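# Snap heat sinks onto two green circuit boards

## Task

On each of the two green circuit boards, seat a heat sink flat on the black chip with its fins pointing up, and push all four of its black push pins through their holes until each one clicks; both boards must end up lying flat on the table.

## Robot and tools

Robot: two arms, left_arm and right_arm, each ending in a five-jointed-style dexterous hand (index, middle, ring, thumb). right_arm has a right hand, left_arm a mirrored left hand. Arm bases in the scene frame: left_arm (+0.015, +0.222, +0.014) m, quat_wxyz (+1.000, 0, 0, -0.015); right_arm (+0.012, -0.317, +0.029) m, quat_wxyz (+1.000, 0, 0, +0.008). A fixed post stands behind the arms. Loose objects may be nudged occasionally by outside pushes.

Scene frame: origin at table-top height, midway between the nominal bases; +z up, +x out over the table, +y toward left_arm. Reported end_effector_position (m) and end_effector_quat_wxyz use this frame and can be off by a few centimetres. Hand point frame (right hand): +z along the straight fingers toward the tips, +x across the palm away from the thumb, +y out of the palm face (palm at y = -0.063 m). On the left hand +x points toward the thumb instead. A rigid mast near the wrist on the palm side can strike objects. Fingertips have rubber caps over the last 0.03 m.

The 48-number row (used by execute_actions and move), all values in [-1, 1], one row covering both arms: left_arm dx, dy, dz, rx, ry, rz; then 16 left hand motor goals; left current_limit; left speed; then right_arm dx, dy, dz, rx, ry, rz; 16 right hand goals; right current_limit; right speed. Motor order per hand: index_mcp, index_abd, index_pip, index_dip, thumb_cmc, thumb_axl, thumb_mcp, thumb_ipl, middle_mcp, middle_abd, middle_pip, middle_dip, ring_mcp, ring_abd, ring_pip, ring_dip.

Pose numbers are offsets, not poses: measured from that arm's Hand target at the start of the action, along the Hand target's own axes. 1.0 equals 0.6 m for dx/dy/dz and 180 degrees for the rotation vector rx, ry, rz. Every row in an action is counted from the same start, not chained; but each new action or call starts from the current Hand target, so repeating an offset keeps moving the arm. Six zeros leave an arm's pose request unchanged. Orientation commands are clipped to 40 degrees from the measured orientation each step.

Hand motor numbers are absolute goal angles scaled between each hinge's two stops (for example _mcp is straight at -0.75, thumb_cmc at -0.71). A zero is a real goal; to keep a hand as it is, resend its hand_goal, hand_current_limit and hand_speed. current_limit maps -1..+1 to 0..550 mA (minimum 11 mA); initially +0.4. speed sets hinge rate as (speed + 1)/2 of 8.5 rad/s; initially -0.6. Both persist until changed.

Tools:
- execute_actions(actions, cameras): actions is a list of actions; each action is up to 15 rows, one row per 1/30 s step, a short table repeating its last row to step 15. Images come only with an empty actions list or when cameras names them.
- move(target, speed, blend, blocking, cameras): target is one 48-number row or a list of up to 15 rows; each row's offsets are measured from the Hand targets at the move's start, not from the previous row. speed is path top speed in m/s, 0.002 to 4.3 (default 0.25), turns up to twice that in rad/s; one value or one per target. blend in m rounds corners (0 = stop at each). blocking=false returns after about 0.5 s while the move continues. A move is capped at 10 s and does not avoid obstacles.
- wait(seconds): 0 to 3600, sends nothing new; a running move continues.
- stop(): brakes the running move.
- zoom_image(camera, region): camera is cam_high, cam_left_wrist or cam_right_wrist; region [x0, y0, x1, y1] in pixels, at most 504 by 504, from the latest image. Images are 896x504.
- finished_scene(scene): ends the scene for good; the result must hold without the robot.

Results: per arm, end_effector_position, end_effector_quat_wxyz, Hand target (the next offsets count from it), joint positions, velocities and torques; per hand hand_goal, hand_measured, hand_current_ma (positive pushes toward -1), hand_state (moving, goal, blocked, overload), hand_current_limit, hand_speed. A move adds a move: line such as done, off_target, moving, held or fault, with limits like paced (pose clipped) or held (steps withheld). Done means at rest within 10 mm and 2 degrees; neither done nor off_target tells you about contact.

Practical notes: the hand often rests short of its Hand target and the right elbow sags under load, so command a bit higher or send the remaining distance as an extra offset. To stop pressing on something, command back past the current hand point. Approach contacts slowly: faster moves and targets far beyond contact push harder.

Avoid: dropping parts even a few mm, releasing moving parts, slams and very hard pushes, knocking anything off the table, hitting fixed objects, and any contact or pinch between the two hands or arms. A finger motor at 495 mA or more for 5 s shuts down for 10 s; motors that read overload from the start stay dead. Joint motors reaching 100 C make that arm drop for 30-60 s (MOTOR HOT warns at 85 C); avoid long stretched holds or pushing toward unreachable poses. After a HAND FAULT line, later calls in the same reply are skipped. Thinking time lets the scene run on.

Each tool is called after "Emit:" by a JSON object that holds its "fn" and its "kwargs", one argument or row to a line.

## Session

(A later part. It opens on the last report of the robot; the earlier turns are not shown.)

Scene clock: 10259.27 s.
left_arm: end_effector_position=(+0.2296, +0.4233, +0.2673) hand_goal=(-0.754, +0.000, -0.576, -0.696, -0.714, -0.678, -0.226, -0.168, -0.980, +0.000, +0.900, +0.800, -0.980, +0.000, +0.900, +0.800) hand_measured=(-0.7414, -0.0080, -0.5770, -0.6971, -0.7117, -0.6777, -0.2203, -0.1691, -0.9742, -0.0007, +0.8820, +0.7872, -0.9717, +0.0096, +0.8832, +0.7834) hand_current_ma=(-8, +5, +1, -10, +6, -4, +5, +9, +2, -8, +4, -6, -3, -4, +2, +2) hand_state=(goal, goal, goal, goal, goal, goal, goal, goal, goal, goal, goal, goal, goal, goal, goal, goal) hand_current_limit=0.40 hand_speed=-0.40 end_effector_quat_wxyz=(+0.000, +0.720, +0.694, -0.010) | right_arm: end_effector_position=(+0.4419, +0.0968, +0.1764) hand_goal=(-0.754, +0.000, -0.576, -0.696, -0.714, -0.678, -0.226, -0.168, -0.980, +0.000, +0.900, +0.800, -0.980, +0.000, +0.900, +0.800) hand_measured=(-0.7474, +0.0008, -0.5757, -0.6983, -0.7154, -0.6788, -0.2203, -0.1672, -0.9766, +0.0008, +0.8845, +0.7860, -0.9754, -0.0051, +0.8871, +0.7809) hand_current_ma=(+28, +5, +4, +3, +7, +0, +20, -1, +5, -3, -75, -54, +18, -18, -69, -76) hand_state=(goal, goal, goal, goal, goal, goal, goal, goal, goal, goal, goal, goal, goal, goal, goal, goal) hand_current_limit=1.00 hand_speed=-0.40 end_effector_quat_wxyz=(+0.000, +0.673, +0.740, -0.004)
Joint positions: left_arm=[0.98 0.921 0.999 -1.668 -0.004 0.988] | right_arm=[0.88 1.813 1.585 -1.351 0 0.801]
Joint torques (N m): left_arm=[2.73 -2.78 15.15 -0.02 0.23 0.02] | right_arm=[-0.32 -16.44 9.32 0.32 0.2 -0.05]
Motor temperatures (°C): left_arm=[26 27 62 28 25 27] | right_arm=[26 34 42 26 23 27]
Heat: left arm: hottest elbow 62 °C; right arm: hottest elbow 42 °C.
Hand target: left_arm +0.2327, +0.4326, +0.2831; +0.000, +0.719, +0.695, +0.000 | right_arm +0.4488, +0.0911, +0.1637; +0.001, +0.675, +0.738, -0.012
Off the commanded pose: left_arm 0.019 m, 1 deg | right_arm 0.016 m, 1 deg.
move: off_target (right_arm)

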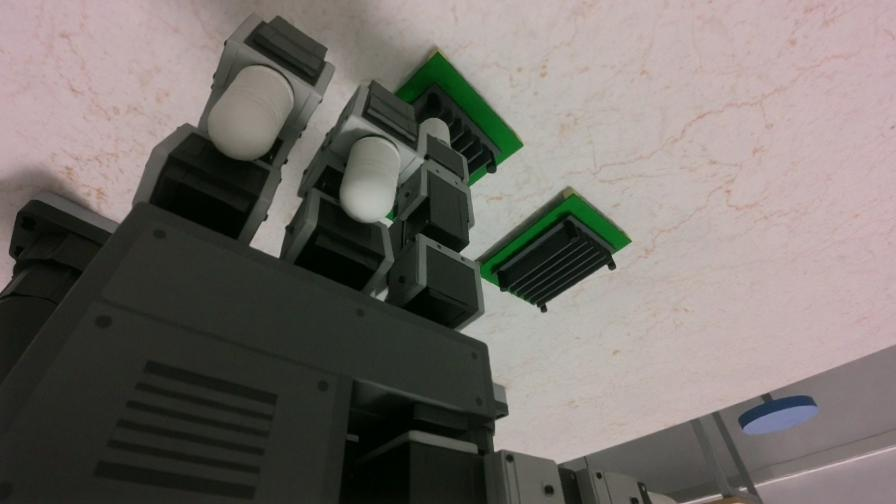

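Emit:
{"fn": "move", "kwargs": {
  "target": [0,0,0,0,0,0,-0.754,0,-0.576,-0.696,-0.714,-0.678,-0.226,-0.168,-0.98,0,0.9,0.8,-0.98,0,0.9,0.8,0.4,-0.4,0.001,0.002,0.016,0.001,-0.001,0,-0.754,0,-0.576,-0.696,-0.714,-0.678,-0.226,-0.168,-0.98,0,0.9,0.8,-0.98,0,0.9,0.8,1.0,-0.4],
  "speed": 0.04,
  "cameras": ["cam_right_wrist"]
}}

Emit:
{"fn": "zoom_image", "kwargs": {
  "camera": "cam_right_wrist",
  "region": [370, 50, 490, 140]
}}

Emit:
{"fn": "zoom_image", "kwargs": {
  "camera": "cam_right_wrist",
  "region": [440, 110, 560, 200]
}}

Scene clock: 10270.83 s.
left_arm: end_effector_position=(+0.2296, +0.4233, +0.2673) hand_goal=(-0.754, +0.000, -0.576, -0.696, -0.714, -0.678, -0.226, -0.168, -0.980, +0.000, +0.900, +0.800, -0.980, +0.000, +0.900, +0.800) hand_measured=(-0.7414, -0.0095, -0.5757, -0.6971, -0.7104, -0.6777, -0.2203, -0.1672, -0.9742, +0.0008, +0.8832, +0.7847, -0.9730, +0.0096, +0.8832, +0.7847) hand_current_ma=(+0, -3, +3, -9, +18, -5, +1, +11, +1, -2, -5, -14, -7, +3, -6, +9) hand_state=(goal, goal, goal, goal, goal, goal, goal, goal, goal, goal, goal, goal, goal, goal, goal, goal) hand_current_limit=0.40 hand_speed=-0.40 end_effector_quat_wxyz=(+0.000, +0.720, +0.694, -0.010) | right_arm: end_effector_position=(+0.4428, +0.0972, +0.1733) hand_goal=(-0.754, +0.000, -0.576, -0.696, -0.714, -0.678, -0.226, -0.168, -0.980, +0.000, +0.900, +0.800, -0.980, +0.000, +0.900, +0.800) hand_measured=(-0.7474, +0.0008, -0.5757, -0.6983, -0.7154, -0.6788, -0.2203, -0.1672, -0.9766, -0.0007, +0.8845, +0.7860, -0.9754, -0.0051, +0.8858, +0.7809) hand_current_ma=(+30, +2, -1, -3, +0, -11, +17, -10, +5, +9, -73, -61, +17, -11, -62, -73) hand_state=(goal, goal, goal, goal, goal, goal, goal, goal, goal, goal, goal, goal, goal, goal, goal, goal) hand_current_limit=1.00 hand_speed=-0.40 end_effector_quat_wxyz=(+0.000, +0.672, +0.740, -0.001)
Joint positions: left_arm=[0.98 0.921 0.999 -1.668 -0.004 0.988] | right_arm=[0.879 1.813 1.575 -1.335 0 0.8]
Joint torques (N m): left_arm=[2.37 -1.38 15.24 0.2 0.25 0.09] | right_arm=[-0.26 -15.44 9.32 0.44 0.19 -0.05]
Motor temperatures (°C): left_arm=[26 27 62 28 25 27] | right_arm=[26 34 41 26 23 27]
Heat: left arm: hottest elbow 62 °C; right arm: hottest elbow 41 °C.
Hand target: left_arm +0.2327, +0.4326, +0.2831; +0.000, +0.719, +0.695, +0.000 | right_arm +0.4498, +0.0917, +0.1541; +0.002, +0.675, +0.738, -0.014
Off the commanded pose: left_arm 0.019 m, 1 deg | right_arm 0.021 m, 2 deg.
move: off_target (right_arm)

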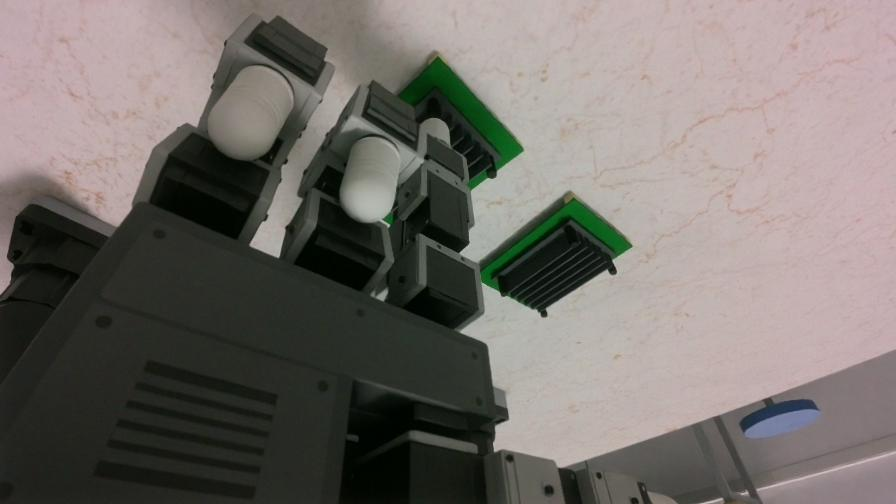

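Scaled by 4.200 from the camera's image (finer frame: 1280x720).

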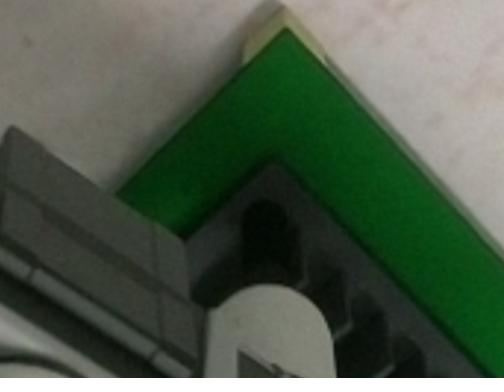

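Scaled by 4.200 from the camera's image (finer frame: 1280x720).

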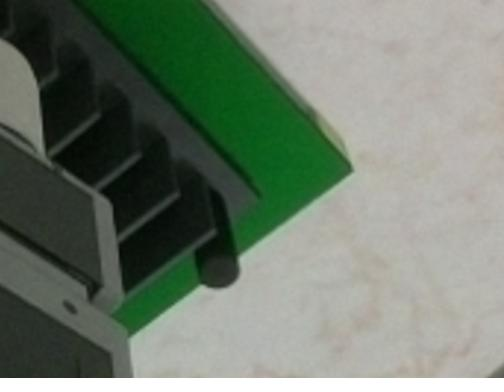

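Emit:
{"fn": "move", "kwargs": {
  "target": [0,0,0,0,0,0,-0.754,0,-0.576,-0.696,-0.714,-0.678,-0.226,-0.168,-0.98,0,0.9,0.8,-0.98,0,0.9,0.8,0.4,-0.4,0.000,-0.002,0.016,0.003,-0.0033,0,-0.754,0,-0.576,-0.696,-0.714,-0.678,-0.226,-0.168,-0.98,0,0.9,0.8,-0.98,0,0.9,0.8,1.0,-0.4],
  "speed": 0.04,
  "cameras": ["cam_right_wrist"]
}}

Emit:
{"fn": "zoom_image", "kwargs": {
  "camera": "cam_right_wrist",
  "region": [370, 50, 490, 140]
}}

Emit:
{"fn": "zoom_image", "kwargs": {
  "camera": "cam_right_wrist",
  "region": [440, 110, 560, 200]
}}

Scene clock: 10286.83 s.
left_arm: end_effector_position=(+0.2296, +0.4233, +0.2673) hand_goal=(-0.754, +0.000, -0.576, -0.696, -0.714, -0.678, -0.226, -0.168, -0.980, +0.000, +0.900, +0.800, -0.980, +0.000, +0.900, +0.800) hand_measured=(-0.7414, -0.0095, -0.5770, -0.6983, -0.7104, -0.6777, -0.2193, -0.1681, -0.9754, +0.0008, +0.8832, +0.7847, -0.9717, +0.0096, +0.8832, +0.7847) hand_current_ma=(-6, +2, -8, -6, +9, -2, +10, +10, +0, -5, -12, -10, -4, -5, +2, -2) hand_state=(goal, goal, goal, goal, goal, goal, goal, goal, goal, goal, goal, goal, goal, goal, goal, goal) hand_current_limit=0.40 hand_speed=-0.40 end_effector_quat_wxyz=(+0.000, +0.720, +0.694, -0.010) | right_arm: end_effector_position=(+0.4422, +0.0964, +0.1623) hand_goal=(-0.754, +0.000, -0.576, -0.696, -0.714, -0.678, -0.226, -0.168, -0.980, +0.000, +0.900, +0.800, -0.980, +0.000, +0.900, +0.800) hand_measured=(-0.7474, +0.0008, -0.5744, -0.6983, -0.7154, -0.6788, -0.2203, -0.1672, -0.9766, +0.0008, +0.8832, +0.7860, -0.9754, -0.0051, +0.8871, +0.7809) hand_current_ma=(+26, +1, -3, -4, +7, -7, +22, -4, +14, +5, -72, -62, +16, -7, -56, -81) hand_state=(goal, goal, goal, goal, goal, goal, goal, goal, goal, goal, goal, goal, goal, goal, goal, goal) hand_current_limit=1.00 hand_speed=-0.40 end_effector_quat_wxyz=(+0.001, +0.672, +0.740, -0.009)
Joint positions: left_arm=[0.98 0.921 0.999 -1.668 -0.004 0.988] | right_arm=[0.879 1.827 1.568 -1.33 0 0.8]
Joint torques (N m): left_arm=[2.08 -1.85 15.38 0.32 0.2 0.06] | right_arm=[-0.15 -15.68 9.32 0.34 0.2 -0.03]
Motor temperatures (°C): left_arm=[26 27 62 28 25 27] | right_arm=[26 34 41 26 23 27]
Heat: left arm: hottest elbow 62 °C; right arm: hottest elbow 41 °C.
Hand target: left_arm +0.2327, +0.4326, +0.2831; +0.000, +0.719, +0.695, +0.000 | right_arm +0.4485, +0.0914, +0.1444; +0.002, +0.674, +0.738, -0.021
Off the commanded pose: left_arm 0.019 m, 1 deg | right_arm 0.020 m, 1 deg.
move: off_target (right_arm)

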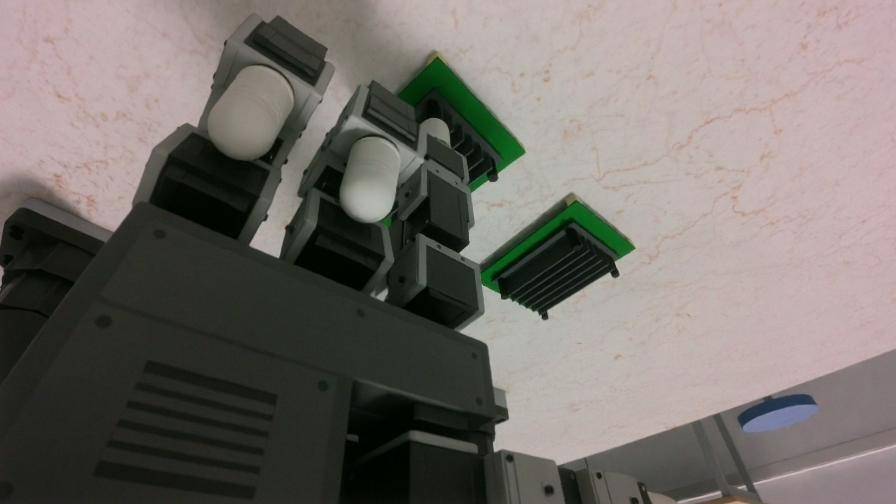

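Scaled by 4.200 from the camera's image (finer frame: 1280x720).

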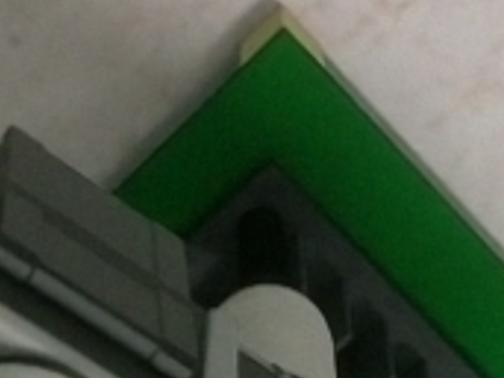

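Scaled by 4.200 from the camera's image (finer frame: 1280x720).

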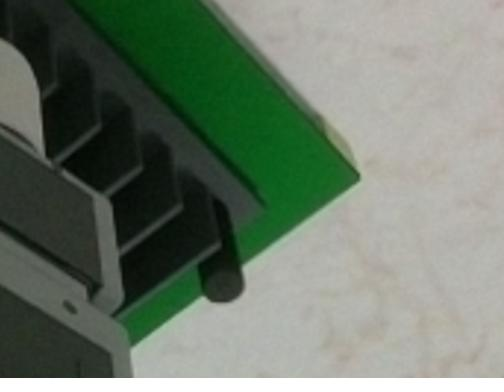

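Emit:
{"fn": "move", "kwargs": {
  "target": [0,0,0,0,0,0,-0.754,0,-0.576,-0.696,-0.714,-0.678,-0.226,-0.168,-0.98,0,0.9,0.8,-0.98,0,0.9,0.8,0.4,-0.4,0.002,0.002,0.012,0.0,0.0,0,-0.75,0.01,-0.57,-0.692,-0.714,-0.678,-0.226,-0.168,-0.98,0,0.9,0.8,-0.98,0,0.9,0.8,1.0,-0.4],
  "speed": 0.03,
  "cameras": ["cam_right_wrist"]
}}

Emit:
{"fn": "zoom_image", "kwargs": {
  "camera": "cam_right_wrist",
  "region": [370, 50, 490, 140]
}}

Scene clock: 10299.80 s.
left_arm: end_effector_position=(+0.2296, +0.4233, +0.2673) hand_goal=(-0.754, +0.000, -0.576, -0.696, -0.714, -0.678, -0.226, -0.168, -0.980, +0.000, +0.900, +0.800, -0.980, +0.000, +0.900, +0.800) hand_measured=(-0.7414, -0.0095, -0.5770, -0.6971, -0.7104, -0.6767, -0.2203, -0.1681, -0.9742, -0.0007, +0.8832, +0.7872, -0.9717, +0.0096, +0.8832, +0.7834) hand_current_ma=(+0, +6, +3, -9, +13, -2, +8, +6, -1, +4, -4, -15, -15, -7, -3, +9) hand_state=(goal, goal, goal, goal, goal, goal, goal, goal, goal, goal, goal, goal, goal, goal, goal, goal) hand_current_limit=0.40 hand_speed=-0.40 end_effector_quat_wxyz=(+0.000, +0.720, +0.694, -0.010) | right_arm: end_effector_position=(+0.4436, +0.0976, +0.1590) hand_goal=(-0.750, +0.010, -0.570, -0.692, -0.714, -0.678, -0.226, -0.168, -0.980, +0.000, +0.900, +0.800, -0.980, +0.000, +0.900, +0.800) hand_measured=(-0.7474, +0.0081, -0.5757, -0.6958, -0.7142, -0.6788, -0.2203, -0.1672, -0.9754, +0.0008, +0.8832, +0.7860, -0.9754, -0.0051, +0.8871, +0.7821) hand_current_ma=(+12, -7, -28, -9, +8, -13, +16, -6, +9, -1, -75, -63, +21, -19, -71, -77) hand_state=(goal, goal, goal, goal, goal, goal, goal, goal, goal, goal, goal, goal, goal, goal, goal, goal) hand_current_limit=1.00 hand_speed=-0.40 end_effector_quat_wxyz=(+0.001, +0.672, +0.740, -0.006)
Joint positions: left_arm=[0.98 0.921 0.999 -1.668 -0.004 0.988] | right_arm=[0.879 1.831 1.564 -1.316 0.002 0.8]
Joint torques (N m): left_arm=[2.14 -0.73 15.15 0.13 0.21 0.04] | right_arm=[-0.03 -15.44 9.11 0.44 0.15 -0.03]
Motor temperatures (°C): left_arm=[26 27 62 28 25 27] | right_arm=[26 34 41 26 23 27]
Heat: left arm: hottest elbow 62 °C; right arm: hottest elbow 41 °C.
Hand target: left_arm +0.2327, +0.4326, +0.2831; +0.000, +0.719, +0.695, +0.000 | right_arm +0.4493, +0.0923, +0.1371; +0.002, +0.674, +0.738, -0.021
Off the commanded pose: left_arm 0.019 m, 1 deg | right_arm 0.023 m, 2 deg.
move: off_target (right_arm)

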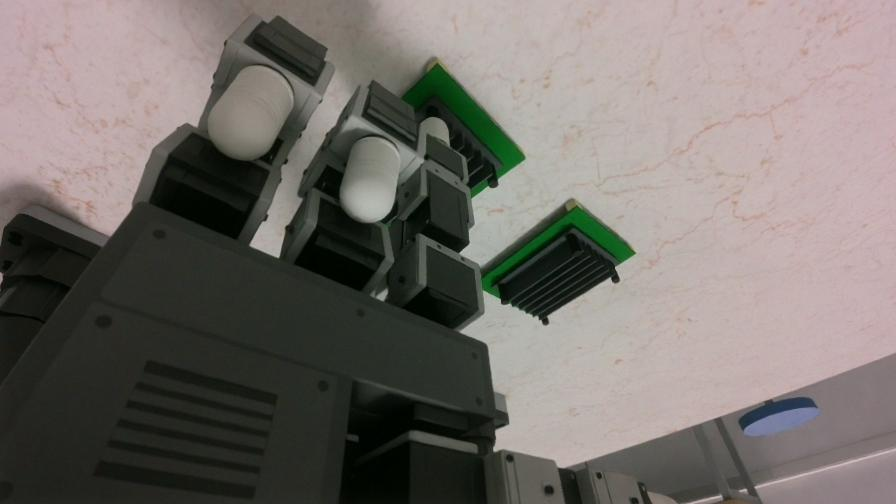

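Scaled by 4.200 from the camera's image (finer frame: 1280x720).

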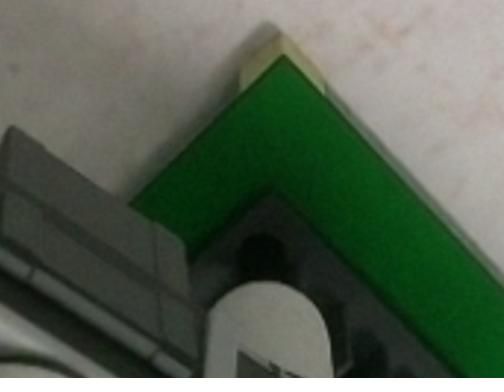

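Emit:
{"fn": "move", "kwargs": {
  "target": [0,0,0,0,0,0,-0.754,0,-0.576,-0.696,-0.714,-0.678,-0.226,-0.168,-0.98,0,0.9,0.8,-0.98,0,0.9,0.8,0.4,-0.4,0.000,0.000,0.025,0.006,-0.0065,0,-0.74,0.01,-0.563,-0.689,-0.714,-0.678,-0.226,-0.168,-0.98,0,0.9,0.8,-0.98,0,0.9,0.8,1.0,-0.4],
  "speed": 0.03,
  "cameras": ["cam_right_wrist"]
}}

Emit:
{"fn": "zoom_image", "kwargs": {
  "camera": "cam_right_wrist",
  "region": [370, 50, 490, 140]
}}

Scene clock: 10309.57 s.
left_arm: end_effector_position=(+0.2296, +0.4233, +0.2673) hand_goal=(-0.754, +0.000, -0.576, -0.696, -0.714, -0.678, -0.226, -0.168, -0.980, +0.000, +0.900, +0.800, -0.980, +0.000, +0.900, +0.800) hand_measured=(-0.7414, -0.0095, -0.5770, -0.6971, -0.7104, -0.6777, -0.2203, -0.1681, -0.9754, +0.0008, +0.8832, +0.7860, -0.9730, +0.0110, +0.8832, +0.7834) hand_current_ma=(+6, -5, +7, -6, +8, +1, +3, +2, +4, -6, -8, -14, +1, -4, -9, +3) hand_state=(goal, goal, goal, goal, goal, goal, goal, goal, goal, goal, goal, goal, goal, goal, goal, goal) hand_current_limit=0.40 hand_speed=-0.40 end_effector_quat_wxyz=(+0.000, +0.720, +0.694, -0.010) | right_arm: end_effector_position=(+0.4436, +0.0976, +0.1583) hand_goal=(-0.740, +0.010, -0.564, -0.690, -0.714, -0.678, -0.226, -0.168, -0.980, +0.000, +0.900, +0.800, -0.980, +0.000, +0.900, +0.800) hand_measured=(-0.7498, +0.0081, -0.5705, -0.6958, -0.7142, -0.6788, -0.2203, -0.1672, -0.9766, +0.0008, +0.8845, +0.7860, -0.9754, -0.0051, +0.8858, +0.7809) hand_current_ma=(-43, -6, -32, -13, +16, -12, +17, -7, +0, +2, -83, -51, +24, -18, -61, -82) hand_state=(goal, goal, goal, goal, goal, goal, goal, goal, goal, goal, goal, goal, goal, goal, goal, goal) hand_current_limit=1.00 hand_speed=-0.40 end_effector_quat_wxyz=(+0.002, +0.672, +0.740, -0.007)
Joint positions: left_arm=[0.98 0.921 0.999 -1.668 -0.004 0.988] | right_arm=[0.879 1.832 1.564 -1.316 0.003 0.8]
Joint torques (N m): left_arm=[2.2 -1.32 15.47 0.29 0.15 0.12] | right_arm=[-0.03 -13.51 9.01 0.36 0.15 -0.03]
Motor temperatures (°C): left_arm=[26 27 62 28 25 27] | right_arm=[26 34 41 26 23 27]
Heat: left arm: hottest elbow 62 °C; right arm: hottest elbow 41 °C.
Hand target: left_arm +0.2327, +0.4326, +0.2831; +0.000, +0.719, +0.695, +0.000 | right_arm +0.4490, +0.0918, +0.1222; +0.004, +0.674, +0.738, -0.035
Off the commanded pose: left_arm 0.019 m, 1 deg | right_arm 0.037 m, 3 deg.
move: off_target (right_arm)

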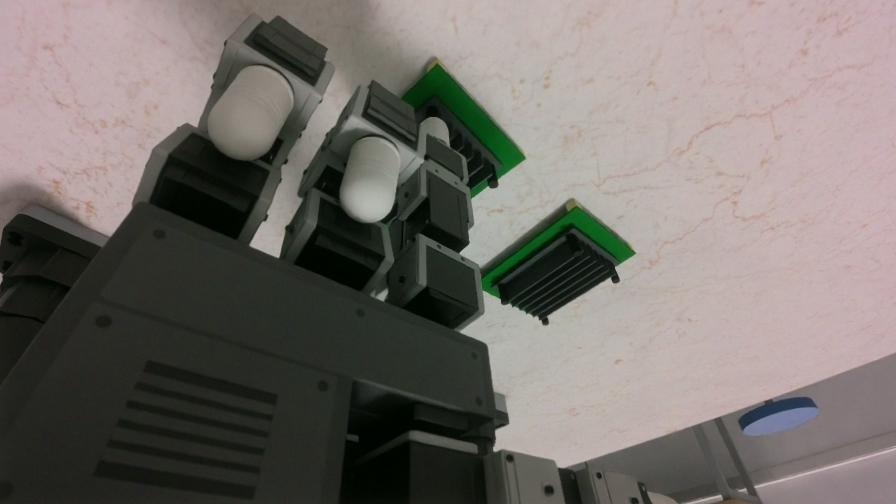

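Scaled by 4.200 from the camera's image (finer frame: 1280x720).

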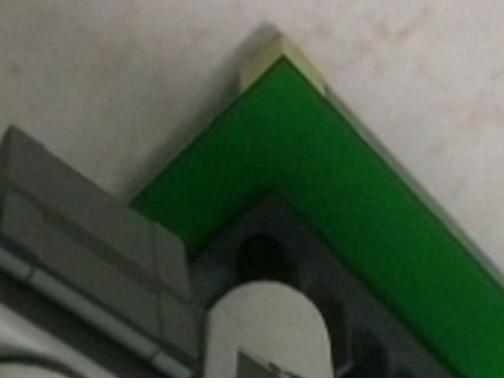

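Emit:
{"fn": "move", "kwargs": {
  "target": [
    [0,0,0,0,0,0,-0.754,0,-0.576,-0.696,-0.714,-0.678,-0.226,-0.168,-0.98,0,0.9,0.8,-0.98,0,0.9,0.8,0.4,-0.4,0,0,0.03,0.006,-0.0065,0,-0.732,0.01,-0.557,-0.686,-0.714,-0.678,-0.226,-0.168,-0.98,0,0.9,0.8,-0.98,0,0.9,0.8,1.0,-0.4]
  ],
  "speed": 0.03,
  "cameras": ["cam_right_wrist"]
}}

Emit:
{"fn": "zoom_image", "kwargs": {
  "camera": "cam_right_wrist",
  "region": [370, 50, 490, 140]
}}

Scene clock: 10353.40 s.
left_arm: end_effector_position=(+0.2296, +0.4233, +0.2673) hand_goal=(-0.754, +0.000, -0.576, -0.696, -0.714, -0.678, -0.226, -0.168, -0.980, +0.000, +0.900, +0.800, -0.980, +0.000, +0.900, +0.800) hand_measured=(-0.7414, -0.0095, -0.5770, -0.6971, -0.7092, -0.6767, -0.2193, -0.1672, -0.9754, +0.0008, +0.8832, +0.7847, -0.9717, +0.0110, +0.8832, +0.7834) hand_current_ma=(-5, -2, -4, -1, +8, +3, +10, +9, +0, +3, -8, -8, -7, +1, -5, +2) hand_state=(goal, goal, goal, goal, goal, goal, goal, goal, goal, goal, goal, goal, goal, goal, goal, goal) hand_current_limit=0.40 hand_speed=-0.40 end_effector_quat_wxyz=(+0.000, +0.720, +0.694, -0.010) | right_arm: end_effector_position=(+0.4438, +0.0974, +0.1573) hand_goal=(-0.732, +0.010, -0.558, -0.686, -0.714, -0.678, -0.226, -0.168, -0.980, +0.000, +0.900, +0.800, -0.980, +0.000, +0.900, +0.800) hand_measured=(-0.7523, +0.0110, -0.5718, -0.6958, -0.7154, -0.6788, -0.2203, -0.1672, -0.9766, +0.0008, +0.8845, +0.7860, -0.9754, -0.0051, +0.8858, +0.7809) hand_current_ma=(-94, -1, -58, -29, +6, -12, +24, -9, +9, -4, -73, -56, +18, -11, -58, -74) hand_state=(blocked, goal, goal, goal, goal, goal, goal, goal, goal, goal, goal, goal, goal, goal, goal, goal) hand_current_limit=1.00 hand_speed=-0.40 end_effector_quat_wxyz=(+0.002, +0.672, +0.740, -0.008)
Joint positions: left_arm=[0.98 0.921 0.999 -1.668 -0.004 0.988] | right_arm=[0.879 1.834 1.564 -1.316 0.004 0.8]
Joint torques (N m): left_arm=[2.08 -0.32 15.08 0.03 0.27 0.07] | right_arm=[-0.03 -11.75 8.29 0.53 0.13 -0.02]
Motor temperatures (°C): left_arm=[26 27 62 28 25 27] | right_arm=[26 33 41 26 23 27]
Heat: left arm: hottest elbow 62 °C; right arm: hottest elbow 41 °C.
Hand target: left_arm +0.2327, +0.4326, +0.2831; +0.000, +0.719, +0.695, +0.000 | right_arm +0.4482, +0.0908, +0.1041; +0.005, +0.674, +0.737, -0.049
Off the commanded pose: left_arm 0.019 m, 1 deg | right_arm 0.054 m, 5 deg.
move: off_target (right_arm)

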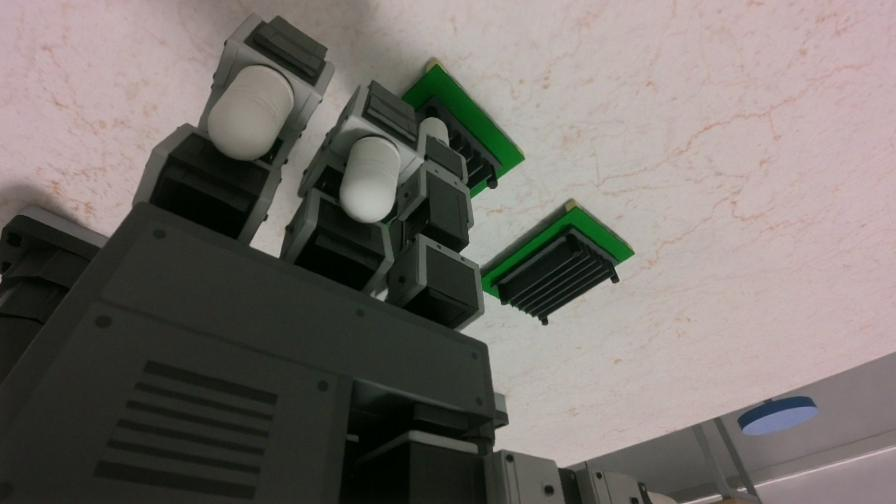

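Scaled by 4.200 from the camera's image (finer frame: 1280x720).

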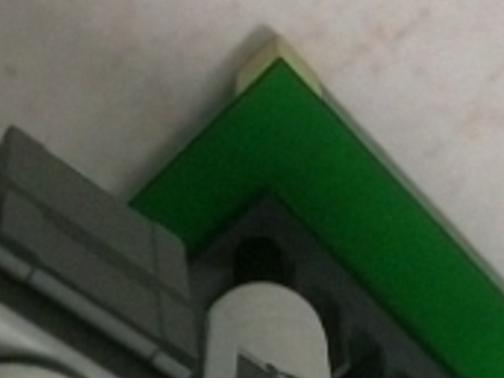

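Emit:
{"fn": "move", "kwargs": {
  "target": [
    [0,0,0,0,0,0,-0.754,0,-0.576,-0.696,-0.714,-0.678,-0.226,-0.168,-0.98,0,0.9,0.8,-0.98,0,0.9,0.8,0.4,-0.4,0,0,0.033,0.006,-0.0065,0,-0.72,0.015,-0.548,-0.681,-0.714,-0.678,-0.226,-0.168,-0.98,0,0.9,0.8,-0.98,0,0.9,0.8,1.0,-0.4]
  ],
  "speed": 0.03,
  "cameras": []
}}

Emit:
{"fn": "move", "kwargs": {
  "target": [
    [0,0,0,0,0,0,-0.754,0,-0.576,-0.696,-0.714,-0.678,-0.226,-0.168,-0.98,0,0.9,0.8,-0.98,0,0.9,0.8,0.4,-0.4,0,0,0.033,0.006,-0.0065,0,-0.711,0.02,-0.542,-0.678,-0.714,-0.678,-0.226,-0.168,-0.98,0,0.9,0.8,-0.98,0,0.9,0.8,1.0,-0.4]
  ],
  "speed": 0.03,
  "cameras": ["cam_right_wrist"]
}}

Emit:
{"fn": "zoom_image", "kwargs": {
  "camera": "cam_right_wrist",
  "region": [370, 50, 490, 140]
}}

Scene clock: 10363.30 s.
left_arm: end_effector_position=(+0.2296, +0.4233, +0.2673) hand_goal=(-0.754, +0.000, -0.576, -0.696, -0.714, -0.678, -0.226, -0.168, -0.980, +0.000, +0.900, +0.800, -0.980, +0.000, +0.900, +0.800) hand_measured=(-0.7414, -0.0095, -0.5770, -0.6971, -0.7104, -0.6788, -0.2193, -0.1672, -0.9742, +0.0008, +0.8820, +0.7847, -0.9717, +0.0096, +0.8832, +0.7834) hand_current_ma=(+5, +7, -8, -8, +10, +5, +5, +11, +0, -5, -6, -20, +2, +3, -7, -1) hand_state=(goal, goal, goal, goal, goal, goal, goal, goal, goal, goal, goal, goal, goal, goal, goal, goal) hand_current_limit=0.40 hand_speed=-0.40 end_effector_quat_wxyz=(+0.000, +0.720, +0.694, -0.010) | right_arm: end_effector_position=(+0.4440, +0.0973, +0.1566) hand_goal=(-0.720, +0.014, -0.548, -0.682, -0.714, -0.678, -0.226, -0.168, -0.980, +0.000, +0.900, +0.800, -0.980, +0.000, +0.900, +0.800) hand_measured=(-0.7547, +0.0154, -0.5718, -0.6971, -0.7154, -0.6777, -0.2203, -0.1672, -0.9754, -0.0007, +0.8832, +0.7860, -0.9754, -0.0051, +0.8871, +0.7821) hand_current_ma=(-165, +4, -103, -48, +12, -6, +29, -4, +10, +2, -74, -57, +21, -11, -67, -83) hand_state=(blocked, goal, blocked, goal, goal, goal, goal, goal, goal, goal, goal, goal, goal, goal, goal, goal) hand_current_limit=1.00 hand_speed=-0.40 end_effector_quat_wxyz=(+0.003, +0.672, +0.740, -0.008)
Joint positions: left_arm=[0.98 0.921 0.999 -1.668 -0.004 0.988] | right_arm=[0.879 1.836 1.564 -1.316 0.005 0.8]
Joint torques (N m): left_arm=[1.96 -1.2 15.06 0.13 0.18 0.11] | right_arm=[0.09 -9.99 7.13 0.83 0.1 -0.01]
Motor temperatures (°C): left_arm=[26 27 62 28 25 27] | right_arm=[26 33 41 26 23 27]
Heat: left arm: hottest elbow 62 °C; right arm: hottest elbow 41 °C.
Hand target: left_arm +0.2327, +0.4326, +0.2831; +0.000, +0.719, +0.695, +0.000 | right_arm +0.4470, +0.0893, +0.0845; +0.006, +0.673, +0.737, -0.062
Off the commanded pose: left_arm 0.019 m, 1 deg | right_arm 0.073 m, 6 deg.
move: off_target (right_arm)

Scene clock: 10364.20 s.
left_arm: end_effector_position=(+0.2296, +0.4233, +0.2673) hand_goal=(-0.754, +0.000, -0.576, -0.696, -0.714, -0.678, -0.226, -0.168, -0.980, +0.000, +0.900, +0.800, -0.980, +0.000, +0.900, +0.800) hand_measured=(-0.7414, -0.0080, -0.5770, -0.6983, -0.7117, -0.6777, -0.2193, -0.1681, -0.9742, +0.0008, +0.8832, +0.7860, -0.9705, +0.0110, +0.8832, +0.7847) hand_current_ma=(-7, +0, -1, -3, +9, -3, +3, +7, +3, -4, -6, -7, -6, +0, -1, +6) hand_state=(goal, goal, goal, goal, goal, goal, goal, goal, goal, goal, goal, goal, goal, goal, goal, goal) hand_current_limit=0.40 hand_speed=-0.40 end_effector_quat_wxyz=(+0.000, +0.720, +0.694, -0.010) | right_arm: end_effector_position=(+0.4443, +0.0970, +0.1559) hand_goal=(-0.712, +0.020, -0.542, -0.678, -0.714, -0.678, -0.226, -0.168, -0.980, +0.000, +0.900, +0.800, -0.980, +0.000, +0.900, +0.800) hand_measured=(-0.7583, +0.0184, -0.5718, -0.6958, -0.7154, -0.6788, -0.2203, -0.1672, -0.9766, +0.0008, +0.8832, +0.7860, -0.9754, -0.0051, +0.8858, +0.7821) hand_current_ma=(-211, -3, -135, -71, +6, -18, +32, -2, +5, +5, -75, -58, +16, -16, -64, -82) hand_state=(blocked, goal, blocked, goal, goal, goal, goal, goal, goal, goal, goal, goal, goal, goal, goal, goal) hand_current_limit=1.00 hand_speed=-0.40 end_effector_quat_wxyz=(+0.004, +0.672, +0.740, -0.009)
Joint positions: left_arm=[0.98 0.921 0.999 -1.668 -0.004 0.988] | right_arm=[0.879 1.837 1.564 -1.316 0.007 0.8]
Joint torques (N m): left_arm=[1.55 -1.67 15.27 0.01 0.19 0.08] | right_arm=[0.15 -8.41 5.89 1.14 0.04 0]
Motor temperatures (°C): left_arm=[26 27 62 28 25 27] | right_arm=[26 33 41 26 23 27]
Heat: left arm: hottest elbow 62 °C; right arm: hottest elbow 41 °C.
Hand target: left_arm +0.2327, +0.4326, +0.2831; +0.000, +0.719, +0.695, +0.000 | right_arm +0.4455, +0.0873, +0.0648; +0.007, +0.673, +0.736, -0.076
Off the commanded pose: left_arm 0.019 m, 1 deg | right_arm 0.092 m, 8 deg.
move: off_target (right_arm)

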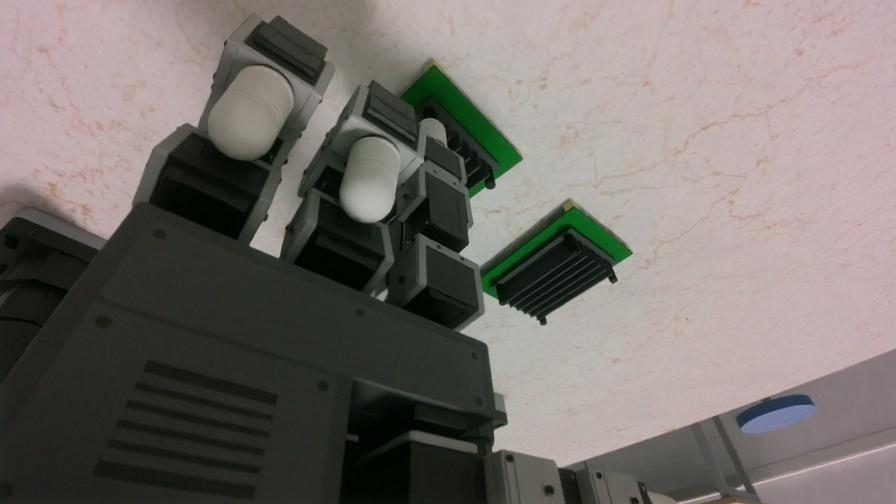

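Scaled by 4.200 from the camera's image (finer frame: 1280x720).

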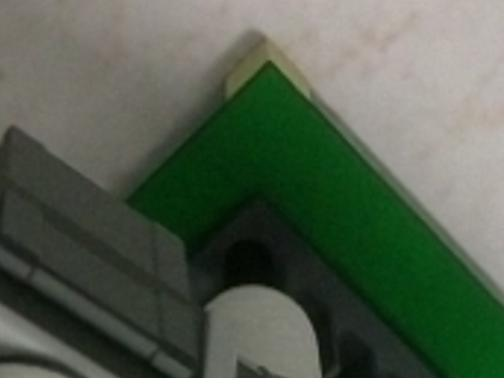

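Emit:
{"fn": "move", "kwargs": {
  "target": [
    [0,0,0,0,0,0,-0.754,0,-0.576,-0.696,-0.714,-0.678,-0.226,-0.168,-0.98,0,0.9,0.8,-0.98,0,0.9,0.8,0.4,-0.4,0,0,0.033,0.006,-0.0065,0,-0.702,0.025,-0.536,-0.675,-0.714,-0.678,-0.226,-0.168,-0.98,0,0.9,0.8,-0.98,0,0.9,0.8,1.0,-0.4]
  ],
  "speed": 0.03,
  "cameras": []
}}

Emit:
{"fn": "move", "kwargs": {
  "target": [
    [0,0,0,0,0,0,-0.754,0,-0.576,-0.696,-0.714,-0.678,-0.226,-0.168,-0.98,0,0.9,0.8,-0.98,0,0.9,0.8,0.4,-0.4,0,0,0.033,0.006,-0.0065,0,-0.694,0.03,-0.532,-0.672,-0.714,-0.678,-0.226,-0.168,-0.98,0,0.9,0.8,-0.98,0,0.9,0.8,1.0,-0.4]
  ],
  "speed": 0.03,
  "cameras": ["cam_right_wrist"]
}}

Emit:
{"fn": "zoom_image", "kwargs": {
  "camera": "cam_right_wrist",
  "region": [370, 50, 490, 140]
}}

Scene clock: 10375.77 s.
left_arm: end_effector_position=(+0.2296, +0.4233, +0.2673) hand_goal=(-0.754, +0.000, -0.576, -0.696, -0.714, -0.678, -0.226, -0.168, -0.980, +0.000, +0.900, +0.800, -0.980, +0.000, +0.900, +0.800) hand_measured=(-0.7414, -0.0095, -0.5757, -0.6983, -0.7104, -0.6777, -0.2193, -0.1681, -0.9742, +0.0008, +0.8820, +0.7860, -0.9717, +0.0096, +0.8845, +0.7834) hand_current_ma=(+2, +9, -7, -9, +9, -2, -1, +10, +4, -1, -6, -13, -5, -5, +8, -8) hand_state=(goal, goal, goal, goal, goal, goal, goal, goal, goal, goal, goal, goal, goal, goal, goal, goal) hand_current_limit=0.40 hand_speed=-0.40 end_effector_quat_wxyz=(+0.000, +0.720, +0.694, -0.010) | right_arm: end_effector_position=(+0.4446, +0.0968, +0.1552) hand_goal=(-0.702, +0.024, -0.536, -0.676, -0.714, -0.678, -0.226, -0.168, -0.980, +0.000, +0.900, +0.800, -0.980, +0.000, +0.900, +0.800) hand_measured=(-0.7607, +0.0228, -0.5731, -0.6971, -0.7154, -0.6788, -0.2203, -0.1672, -0.9766, +0.0008, +0.8832, +0.7872, -0.9754, -0.0051, +0.8858, +0.7809) hand_current_ma=(-272, -1, -160, -80, +1, -16, +25, +3, +16, +4, -70, -53, +16, -9, -58, -79) hand_state=(blocked, goal, blocked, blocked, goal, goal, goal, goal, goal, goal, goal, goal, goal, goal, goal, goal) hand_current_limit=1.00 hand_speed=-0.40 end_effector_quat_wxyz=(+0.006, +0.672, +0.740, -0.010)
Joint positions: left_arm=[0.98 0.921 0.999 -1.668 -0.004 0.988] | right_arm=[0.879 1.839 1.564 -1.316 0.01 0.8]
Joint torques (N m): left_arm=[2.43 -0.21 15.1 0.09 0.2 0.03] | right_arm=[0.15 -6.83 4.55 1.42 -0.01 0.01]
Motor temperatures (°C): left_arm=[26 27 62 28 25 27] | right_arm=[26 32 40 26 23 27]
Heat: left arm: hottest elbow 62 °C; right arm: hottest elbow 40 °C.
Hand target: left_arm +0.2327, +0.4326, +0.2831; +0.000, +0.719, +0.695, +0.000 | right_arm +0.4437, +0.0849, +0.0452; +0.008, +0.672, +0.735, -0.090
Off the commanded pose: left_arm 0.019 m, 1 deg | right_arm 0.111 m, 9 deg.
move: off_target (right_arm)

Scene clock: 10376.67 s.
left_arm: end_effector_position=(+0.2296, +0.4233, +0.2673) hand_goal=(-0.754, +0.000, -0.576, -0.696, -0.714, -0.678, -0.226, -0.168, -0.980, +0.000, +0.900, +0.800, -0.980, +0.000, +0.900, +0.800) hand_measured=(-0.7414, -0.0080, -0.5770, -0.6971, -0.7104, -0.6777, -0.2203, -0.1681, -0.9754, +0.0008, +0.8832, +0.7860, -0.9717, +0.0096, +0.8832, +0.7834) hand_current_ma=(-3, -2, -2, -5, +10, +7, +6, +6, -1, -2, -7, -18, -9, -4, -8, +5) hand_state=(goal, goal, goal, goal, goal, goal, goal, goal, goal, goal, goal, goal, goal, goal, goal, goal) hand_current_limit=0.40 hand_speed=-0.40 end_effector_quat_wxyz=(+0.000, +0.720, +0.694, -0.010) | right_arm: end_effector_position=(+0.4450, +0.0965, +0.1547) hand_goal=(-0.694, +0.030, -0.532, -0.672, -0.714, -0.678, -0.226, -0.168, -0.980, +0.000, +0.900, +0.800, -0.980, +0.000, +0.900, +0.800) hand_measured=(-0.7643, +0.0272, -0.5731, -0.6971, -0.7154, -0.6777, -0.2203, -0.1672, -0.9766, -0.0007, +0.8832, +0.7860, -0.9754, -0.0051, +0.8858, +0.7809) hand_current_ma=(-322, -8, -182, -97, +6, -14, +19, -4, +14, +7, -71, -57, +13, -13, -60, -76) hand_state=(blocked, goal, blocked, blocked, goal, goal, goal, goal, goal, goal, goal, goal, goal, goal, goal, goal) hand_current_limit=1.00 hand_speed=-0.40 end_effector_quat_wxyz=(+0.007, +0.672, +0.740, -0.010)
Joint positions: left_arm=[0.98 0.921 0.999 -1.668 -0.004 0.988] | right_arm=[0.879 1.84 1.564 -1.316 0.012 0.8]
Joint torques (N m): left_arm=[2.26 -1.08 15.27 0.02 0.24 0.11] | right_arm=[-0.03 -5.42 3.11 1.69 -0.1 0.01]
Motor temperatures (°C): left_arm=[26 27 62 28 25 27] | right_arm=[26 32 40 26 23 27]
Heat: left arm: hottest elbow 62 °C; right arm: hottest elbow 40 °C.
Hand target: left_arm +0.2327, +0.4326, +0.2831; +0.000, +0.719, +0.695, +0.000 | right_arm +0.4416, +0.0820, +0.0258; +0.009, +0.671, +0.734, -0.104
Off the commanded pose: left_arm 0.019 m, 1 deg | right_arm 0.130 m, 11 deg.
move: off_target (right_arm)

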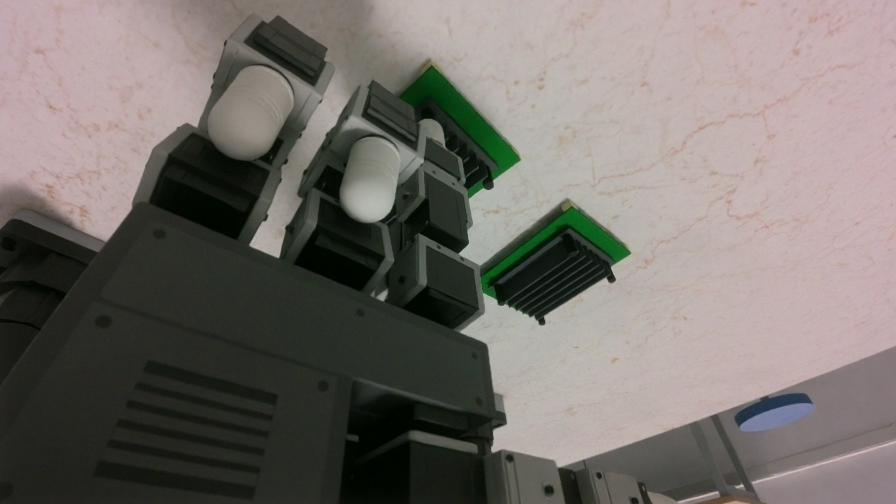

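Scaled by 4.200 from the camera's image (finer frame: 1280x720).

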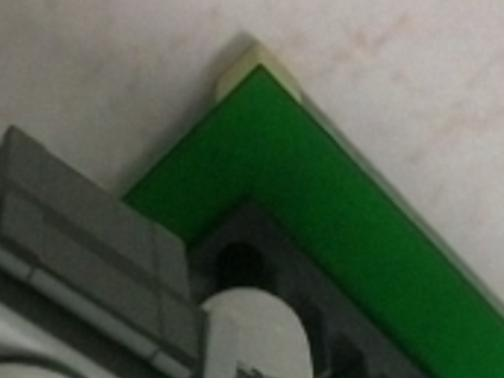

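Emit:
{"fn": "move", "kwargs": {
  "target": [
    [0,0,0,0,0,0,-0.754,0,-0.576,-0.696,-0.714,-0.678,-0.226,-0.168,-0.98,0,0.9,0.8,-0.98,0,0.9,0.8,0.4,-0.4,0,0,0.033,0.006,-0.0065,0,-0.686,0.035,-0.528,-0.669,-0.714,-0.678,-0.226,-0.168,-0.98,0,0.9,0.8,-0.98,0,0.9,0.8,1.0,-0.4]
  ],
  "speed": 0.03,
  "cameras": []
}}

Emit:
{"fn": "move", "kwargs": {
  "target": [
    [0,0,0,0,0,0,-0.754,0,-0.576,-0.696,-0.714,-0.678,-0.226,-0.168,-0.98,0,0.9,0.8,-0.98,0,0.9,0.8,0.4,-0.4,0,0,0.025,0.004,-0.0045,0,-0.68,0.038,-0.524,-0.666,-0.714,-0.678,-0.226,-0.168,-0.98,0,0.9,0.8,-0.98,0,0.9,0.8,1.0,-0.4]
  ],
  "speed": 0.03,
  "cameras": ["cam_right_wrist"]
}}

Scene clock: 10385.40 s.
left_arm: end_effector_position=(+0.2296, +0.4233, +0.2673) hand_goal=(-0.754, +0.000, -0.576, -0.696, -0.714, -0.678, -0.226, -0.168, -0.980, +0.000, +0.900, +0.800, -0.980, +0.000, +0.900, +0.800) hand_measured=(-0.7414, -0.0080, -0.5770, -0.6971, -0.7117, -0.6777, -0.2203, -0.1681, -0.9754, +0.0008, +0.8832, +0.7847, -0.9717, +0.0096, +0.8845, +0.7834) hand_current_ma=(-2, +0, -4, -8, +10, -3, +9, +6, -1, -4, -3, -9, +3, +2, -1, +2) hand_state=(goal, goal, goal, goal, goal, goal, goal, goal, goal, goal, goal, goal, goal, goal, goal, goal) hand_current_limit=0.40 hand_speed=-0.40 end_effector_quat_wxyz=(+0.000, +0.720, +0.694, -0.010) | right_arm: end_effector_position=(+0.4448, +0.0956, +0.1538) hand_goal=(-0.686, +0.034, -0.528, -0.670, -0.714, -0.678, -0.226, -0.168, -0.980, +0.000, +0.900, +0.800, -0.980, +0.000, +0.900, +0.800) hand_measured=(-0.7655, +0.0389, -0.5731, -0.6971, -0.7154, -0.6788, -0.2203, -0.1672, -0.9766, +0.0008, +0.8832, +0.7860, -0.9754, -0.0051, +0.8871, +0.7809) hand_current_ma=(-367, +14, -195, -108, +8, -21, +20, -7, +6, +0, -76, -56, +20, -13, -65, -80) hand_state=(blocked, goal, blocked, blocked, goal, goal, goal, goal, goal, goal, goal, goal, goal, goal, goal, goal) hand_current_limit=1.00 hand_speed=-0.40 end_effector_quat_wxyz=(+0.008, +0.672, +0.740, -0.012)
Joint positions: left_arm=[0.98 0.921 0.999 -1.668 -0.004 0.988] | right_arm=[0.879 1.84 1.561 -1.316 0.015 0.8]
Joint torques (N m): left_arm=[1.73 -1.14 15.15 0.08 0.18 0.07] | right_arm=[0.15 -4.07 1.77 1.94 -0.18 0.02]
Motor temperatures (°C): left_arm=[26 27 62 28 25 27] | right_arm=[26 32 39 26 23 27]
Heat: left arm: hottest elbow 62 °C; right arm: hottest elbow 39 °C.
Hand target: left_arm +0.2327, +0.4326, +0.2831; +0.000, +0.719, +0.695, +0.000 | right_arm +0.4391, +0.0788, +0.0064; +0.010, +0.670, +0.733, -0.118
Off the commanded pose: left_arm 0.019 m, 1 deg | right_arm 0.148 m, 12 deg.
move: off_target (right_arm)

Scene clock: 10386.13 s.
left_arm: end_effector_position=(+0.2296, +0.4233, +0.2673) hand_goal=(-0.754, +0.000, -0.576, -0.696, -0.714, -0.678, -0.226, -0.168, -0.980, +0.000, +0.900, +0.800, -0.980, +0.000, +0.900, +0.800) hand_measured=(-0.7414, -0.0080, -0.5770, -0.6983, -0.7117, -0.6777, -0.2193, -0.1681, -0.9754, +0.0023, +0.8820, +0.7860, -0.9717, +0.0096, +0.8832, +0.7834) hand_current_ma=(+8, -1, +0, -5, +8, -1, +3, +13, +3, -10, -5, -8, -5, +12, -2, -2) hand_state=(goal, goal, goal, goal, goal, goal, goal, goal, goal, goal, goal, goal, goal, goal, goal, goal) hand_current_limit=0.40 hand_speed=-0.40 end_effector_quat_wxyz=(+0.000, +0.720, +0.694, -0.010) | right_arm: end_effector_position=(+0.4439, +0.0938, +0.1512) hand_goal=(-0.680, +0.038, -0.524, -0.666, -0.714, -0.678, -0.226, -0.168, -0.980, +0.000, +0.900, +0.800, -0.980, +0.000, +0.900, +0.800) hand_measured=(-0.7655, +0.0462, -0.5744, -0.6971, -0.7154, -0.6788, -0.2203, -0.1672, -0.9766, -0.0007, +0.8845, +0.7872, -0.9754, -0.0051, +0.8858, +0.7809) hand_current_ma=(-393, +18, -223, -127, +8, -12, +24, -6, +5, +3, -73, -58, +14, -13, -57, -81) hand_state=(blocked, goal, blocked, blocked, goal, goal, goal, goal, goal, goal, goal, goal, goal, goal, goal, goal) hand_current_limit=1.00 hand_speed=-0.40 end_effector_quat_wxyz=(+0.010, +0.672, +0.740, -0.014)
Joint positions: left_arm=[0.98 0.921 0.999 -1.668 -0.004 0.988] | right_arm=[0.879 1.84 1.554 -1.313 0.017 0.801]
Joint torques (N m): left_arm=[2.49 -1.38 15.28 0.21 0.23 0.07] | right_arm=[0.38 -3.19 1.03 2.18 -0.23 0.03]
Motor temperatures (°C): left_arm=[26 27 62 28 25 27] | right_arm=[26 32 38 26 23 27]
Heat: left arm: hottest elbow 62 °C; right arm: hottest elbow 38 °C.
Hand target: left_arm +0.2327, +0.4326, +0.2831; +0.000, +0.719, +0.695, +0.000 | right_arm +0.4370, +0.0761, -0.0081; +0.011, +0.669, +0.732, -0.127
Off the commanded pose: left_arm 0.019 m, 1 deg | right_arm 0.160 m, 13 deg.
move: off_target (right_arm)

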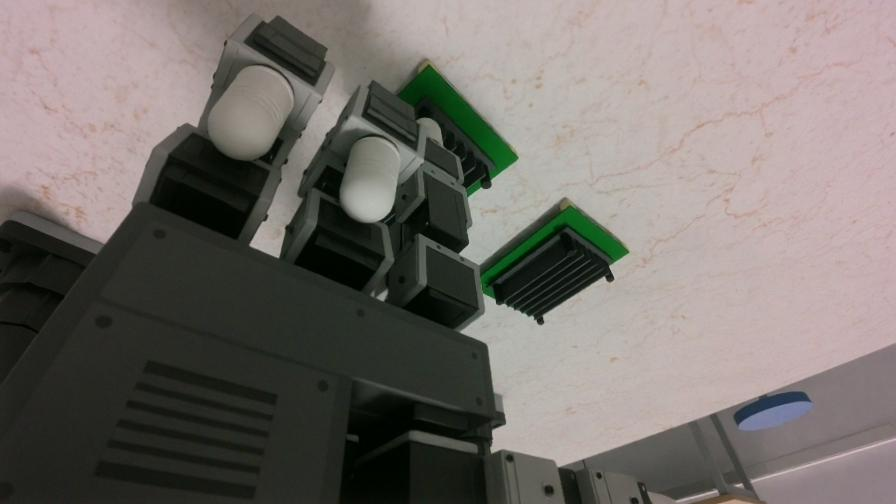

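Emit:
{"fn": "zoom_image", "kwargs": {
  "camera": "cam_right_wrist",
  "region": [370, 50, 490, 140]
}}

Scaled by 4.200 from the camera's image (finer frame: 1280x720).

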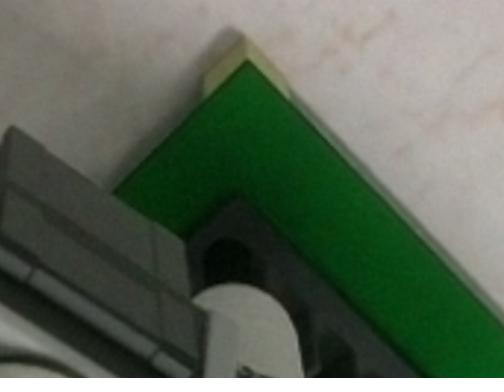

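Emit:
{"fn": "move", "kwargs": {
  "target": [
    [0,0,0,0,0,0,-0.754,0,-0.576,-0.696,-0.714,-0.678,-0.226,-0.168,-0.98,0,0.9,0.8,-0.98,0,0.9,0.8,0.4,-0.4,-0.0293,-0.027,-0.2823,-0.046,0.05,0,-0.75,0.0,-0.572,-0.694,-0.714,-0.678,-0.226,-0.168,-0.98,0,0.9,0.8,-0.98,0,0.9,0.8,1.0,-0.5]
  ],
  "speed": 0.06,
  "cameras": ["cam_right_wrist"]
}}

Emit:
{"fn": "zoom_image", "kwargs": {
  "camera": "cam_right_wrist",
  "region": [370, 50, 490, 140]
}}

Scene clock: 10411.77 s.
left_arm: end_effector_position=(+0.2296, +0.4233, +0.2673) hand_goal=(-0.754, +0.000, -0.576, -0.696, -0.714, -0.678, -0.226, -0.168, -0.980, +0.000, +0.900, +0.800, -0.980, +0.000, +0.900, +0.800) hand_measured=(-0.7402, -0.0095, -0.5757, -0.6983, -0.7104, -0.6767, -0.2193, -0.1672, -0.9742, +0.0008, +0.8820, +0.7860, -0.9717, +0.0096, +0.8832, +0.7834) hand_current_ma=(+0, +8, +9, -10, +16, +4, +6, +6, +0, -12, -3, -13, -9, -5, -2, +1) hand_state=(goal, goal, goal, goal, goal, goal, goal, goal, goal, goal, goal, goal, goal, goal, goal, goal) hand_current_limit=0.40 hand_speed=-0.40 end_effector_quat_wxyz=(+0.000, +0.720, +0.694, -0.010) | right_arm: end_effector_position=(+0.4408, +0.0940, +0.1571) hand_goal=(-0.750, +0.000, -0.572, -0.694, -0.714, -0.678, -0.226, -0.168, -0.980, +0.000, +0.900, +0.800, -0.980, +0.000, +0.900, +0.800) hand_measured=(-0.7378, +0.0360, -0.5680, -0.6932, -0.7154, -0.6788, -0.2203, -0.1681, -0.9766, +0.0008, +0.8845, +0.7872, -0.9754, -0.0051, +0.8858, +0.7809) hand_current_ma=(+48, +103, +11, +6, +7, -12, +17, +5, +8, +10, -70, -66, +18, -14, -67, -72) hand_state=(goal, blocked, goal, goal, goal, goal, goal, goal, goal, goal, goal, goal, goal, goal, goal, goal) hand_current_limit=1.00 hand_speed=-0.50 end_effector_quat_wxyz=(+0.003, +0.672, +0.740, -0.020)
Joint positions: left_arm=[0.98 0.921 0.999 -1.668 -0.004 0.988] | right_arm=[0.879 1.837 1.569 -1.343 0.003 0.799]
Joint torques (N m): left_arm=[2.67 -1.67 15.31 0.27 0.26 0.06] | right_arm=[0.03 -17.44 11.79 -0.66 0.13 -0.01]
Motor temperatures (°C): left_arm=[26 27 62 28 25 27] | right_arm=[26 31 36 26 23 27]
Heat: left arm: hottest elbow 62 °C; right arm: hottest elbow 36 °C.
Hand target: left_arm +0.2327, +0.4326, +0.2831; +0.000, +0.719, +0.695, +0.000 | right_arm +0.4487, +0.0917, +0.1616; +0.002, +0.674, +0.738, -0.021
Off the commanded pose: left_arm 0.019 m, 1 deg | right_arm 0.010 m, 0 deg.
move: done

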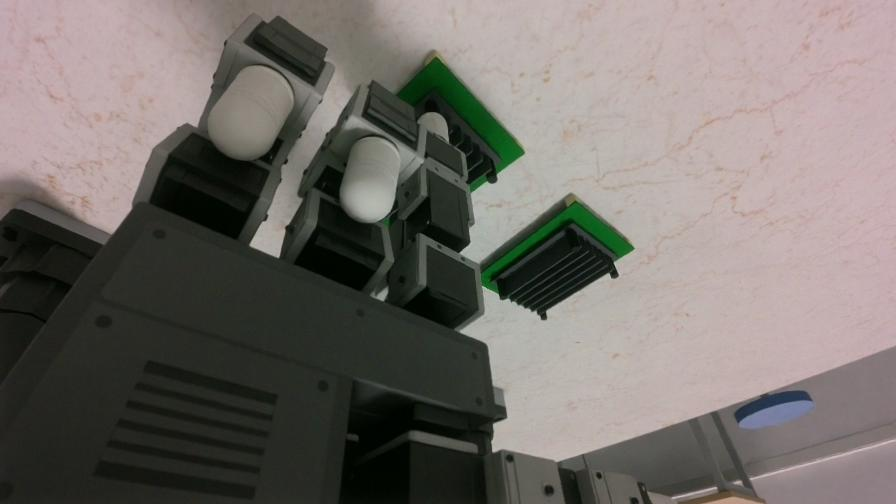

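Scaled by 4.200 from the camera's image (finer frame: 1280x720).

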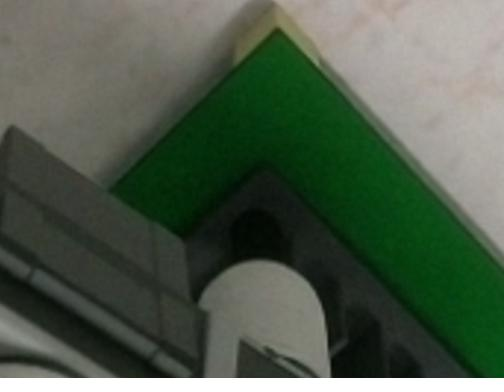

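Emit:
{"fn": "move", "kwargs": {
  "target": [
    [0,0,0,0,0,0,-0.754,0,-0.576,-0.696,-0.714,-0.678,-0.226,-0.168,-0.98,0,0.9,0.8,-0.98,0,0.9,0.8,0.4,-0.4,0,0,-0.03,0,0,0,-0.754,0.0,-0.576,-0.696,-0.714,-0.678,-0.226,-0.168,-0.98,0,0.9,0.8,-0.98,0,0.9,0.8,0.4,-0.5]
  ],
  "speed": 0.05,
  "cameras": ["cam_right_wrist"]
}}

Emit:
{"fn": "zoom_image", "kwargs": {
  "camera": "cam_right_wrist",
  "region": [370, 50, 490, 140]
}}

Scene clock: 10420.57 s.
left_arm: end_effector_position=(+0.2296, +0.4233, +0.2673) hand_goal=(-0.754, +0.000, -0.576, -0.696, -0.714, -0.678, -0.226, -0.168, -0.980, +0.000, +0.900, +0.800, -0.980, +0.000, +0.900, +0.800) hand_measured=(-0.7414, -0.0080, -0.5770, -0.6971, -0.7104, -0.6767, -0.2203, -0.1681, -0.9742, +0.0023, +0.8820, +0.7860, -0.9717, +0.0110, +0.8832, +0.7834) hand_current_ma=(-2, +6, +3, -8, +1, +3, +3, +13, -2, -6, -2, -14, +2, +5, -4, +3) hand_state=(goal, goal, goal, goal, goal, goal, goal, goal, goal, goal, goal, goal, goal, goal, goal, goal) hand_current_limit=0.40 hand_speed=-0.40 end_effector_quat_wxyz=(+0.000, +0.720, +0.694, -0.010) | right_arm: end_effector_position=(+0.4362, +0.0882, +0.1625) hand_goal=(-0.754, +0.000, -0.576, -0.696, -0.714, -0.678, -0.226, -0.168, -0.980, +0.000, +0.900, +0.800, -0.980, +0.000, +0.900, +0.800) hand_measured=(-0.7462, +0.0066, -0.5718, -0.6932, -0.7104, -0.6788, -0.2203, -0.1672, -0.9754, +0.0008, +0.8845, +0.7860, -0.9754, -0.0051, +0.8858, +0.7821) hand_current_ma=(+33, +15, +6, +12, +21, -11, +19, -14, +7, +6, -74, -55, +24, -11, -67, -80) hand_state=(goal, goal, goal, goal, goal, goal, goal, goal, goal, goal, goal, goal, goal, goal, goal, goal) hand_current_limit=0.40 hand_speed=-0.50 end_effector_quat_wxyz=(+0.004, +0.671, +0.740, -0.037)
Joint positions: left_arm=[0.98 0.921 0.999 -1.668 -0.004 0.988] | right_arm=[0.879 1.836 1.586 -1.396 0.003 0.799]
Joint torques (N m): left_arm=[1.85 -1.26 15.02 0.03 0.22 0.09] | right_arm=[-0.09 -18.26 13.18 -0.47 0.13 0]
Motor temperatures (°C): left_arm=[26 27 62 28 25 27] | right_arm=[26 32 38 26 23 27]
Heat: left arm: hottest elbow 62 °C; right arm: hottest elbow 38 °C.
Hand target: left_arm +0.2327, +0.4326, +0.2831; +0.000, +0.719, +0.695, +0.000 | right_arm +0.4493, +0.0924, +0.1799; +0.002, +0.674, +0.738, -0.021
Off the commanded pose: left_arm 0.019 m, 1 deg | right_arm 0.022 m, 2 deg.
move: off_target (right_arm)

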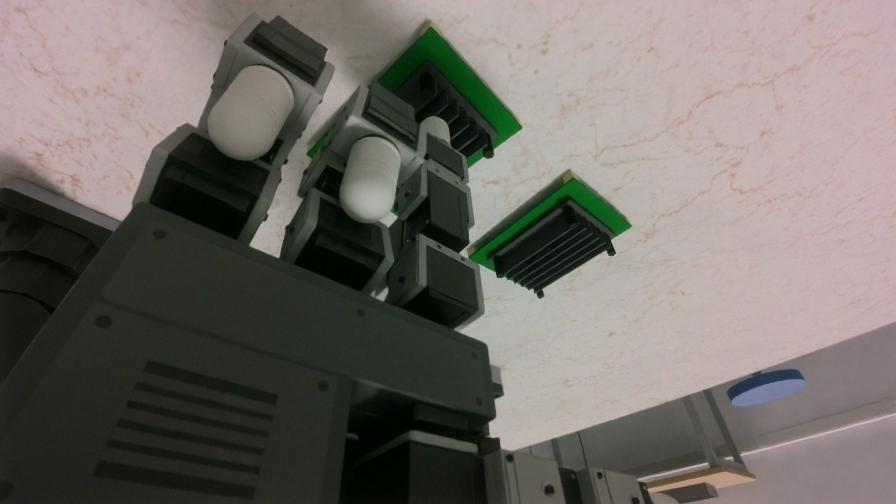

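Scaled by 4.200 from the camera's image (finer frame: 1280x720).

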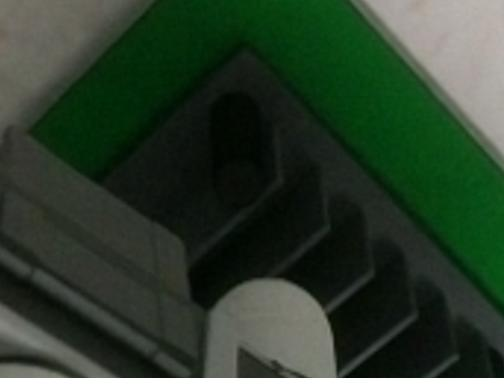

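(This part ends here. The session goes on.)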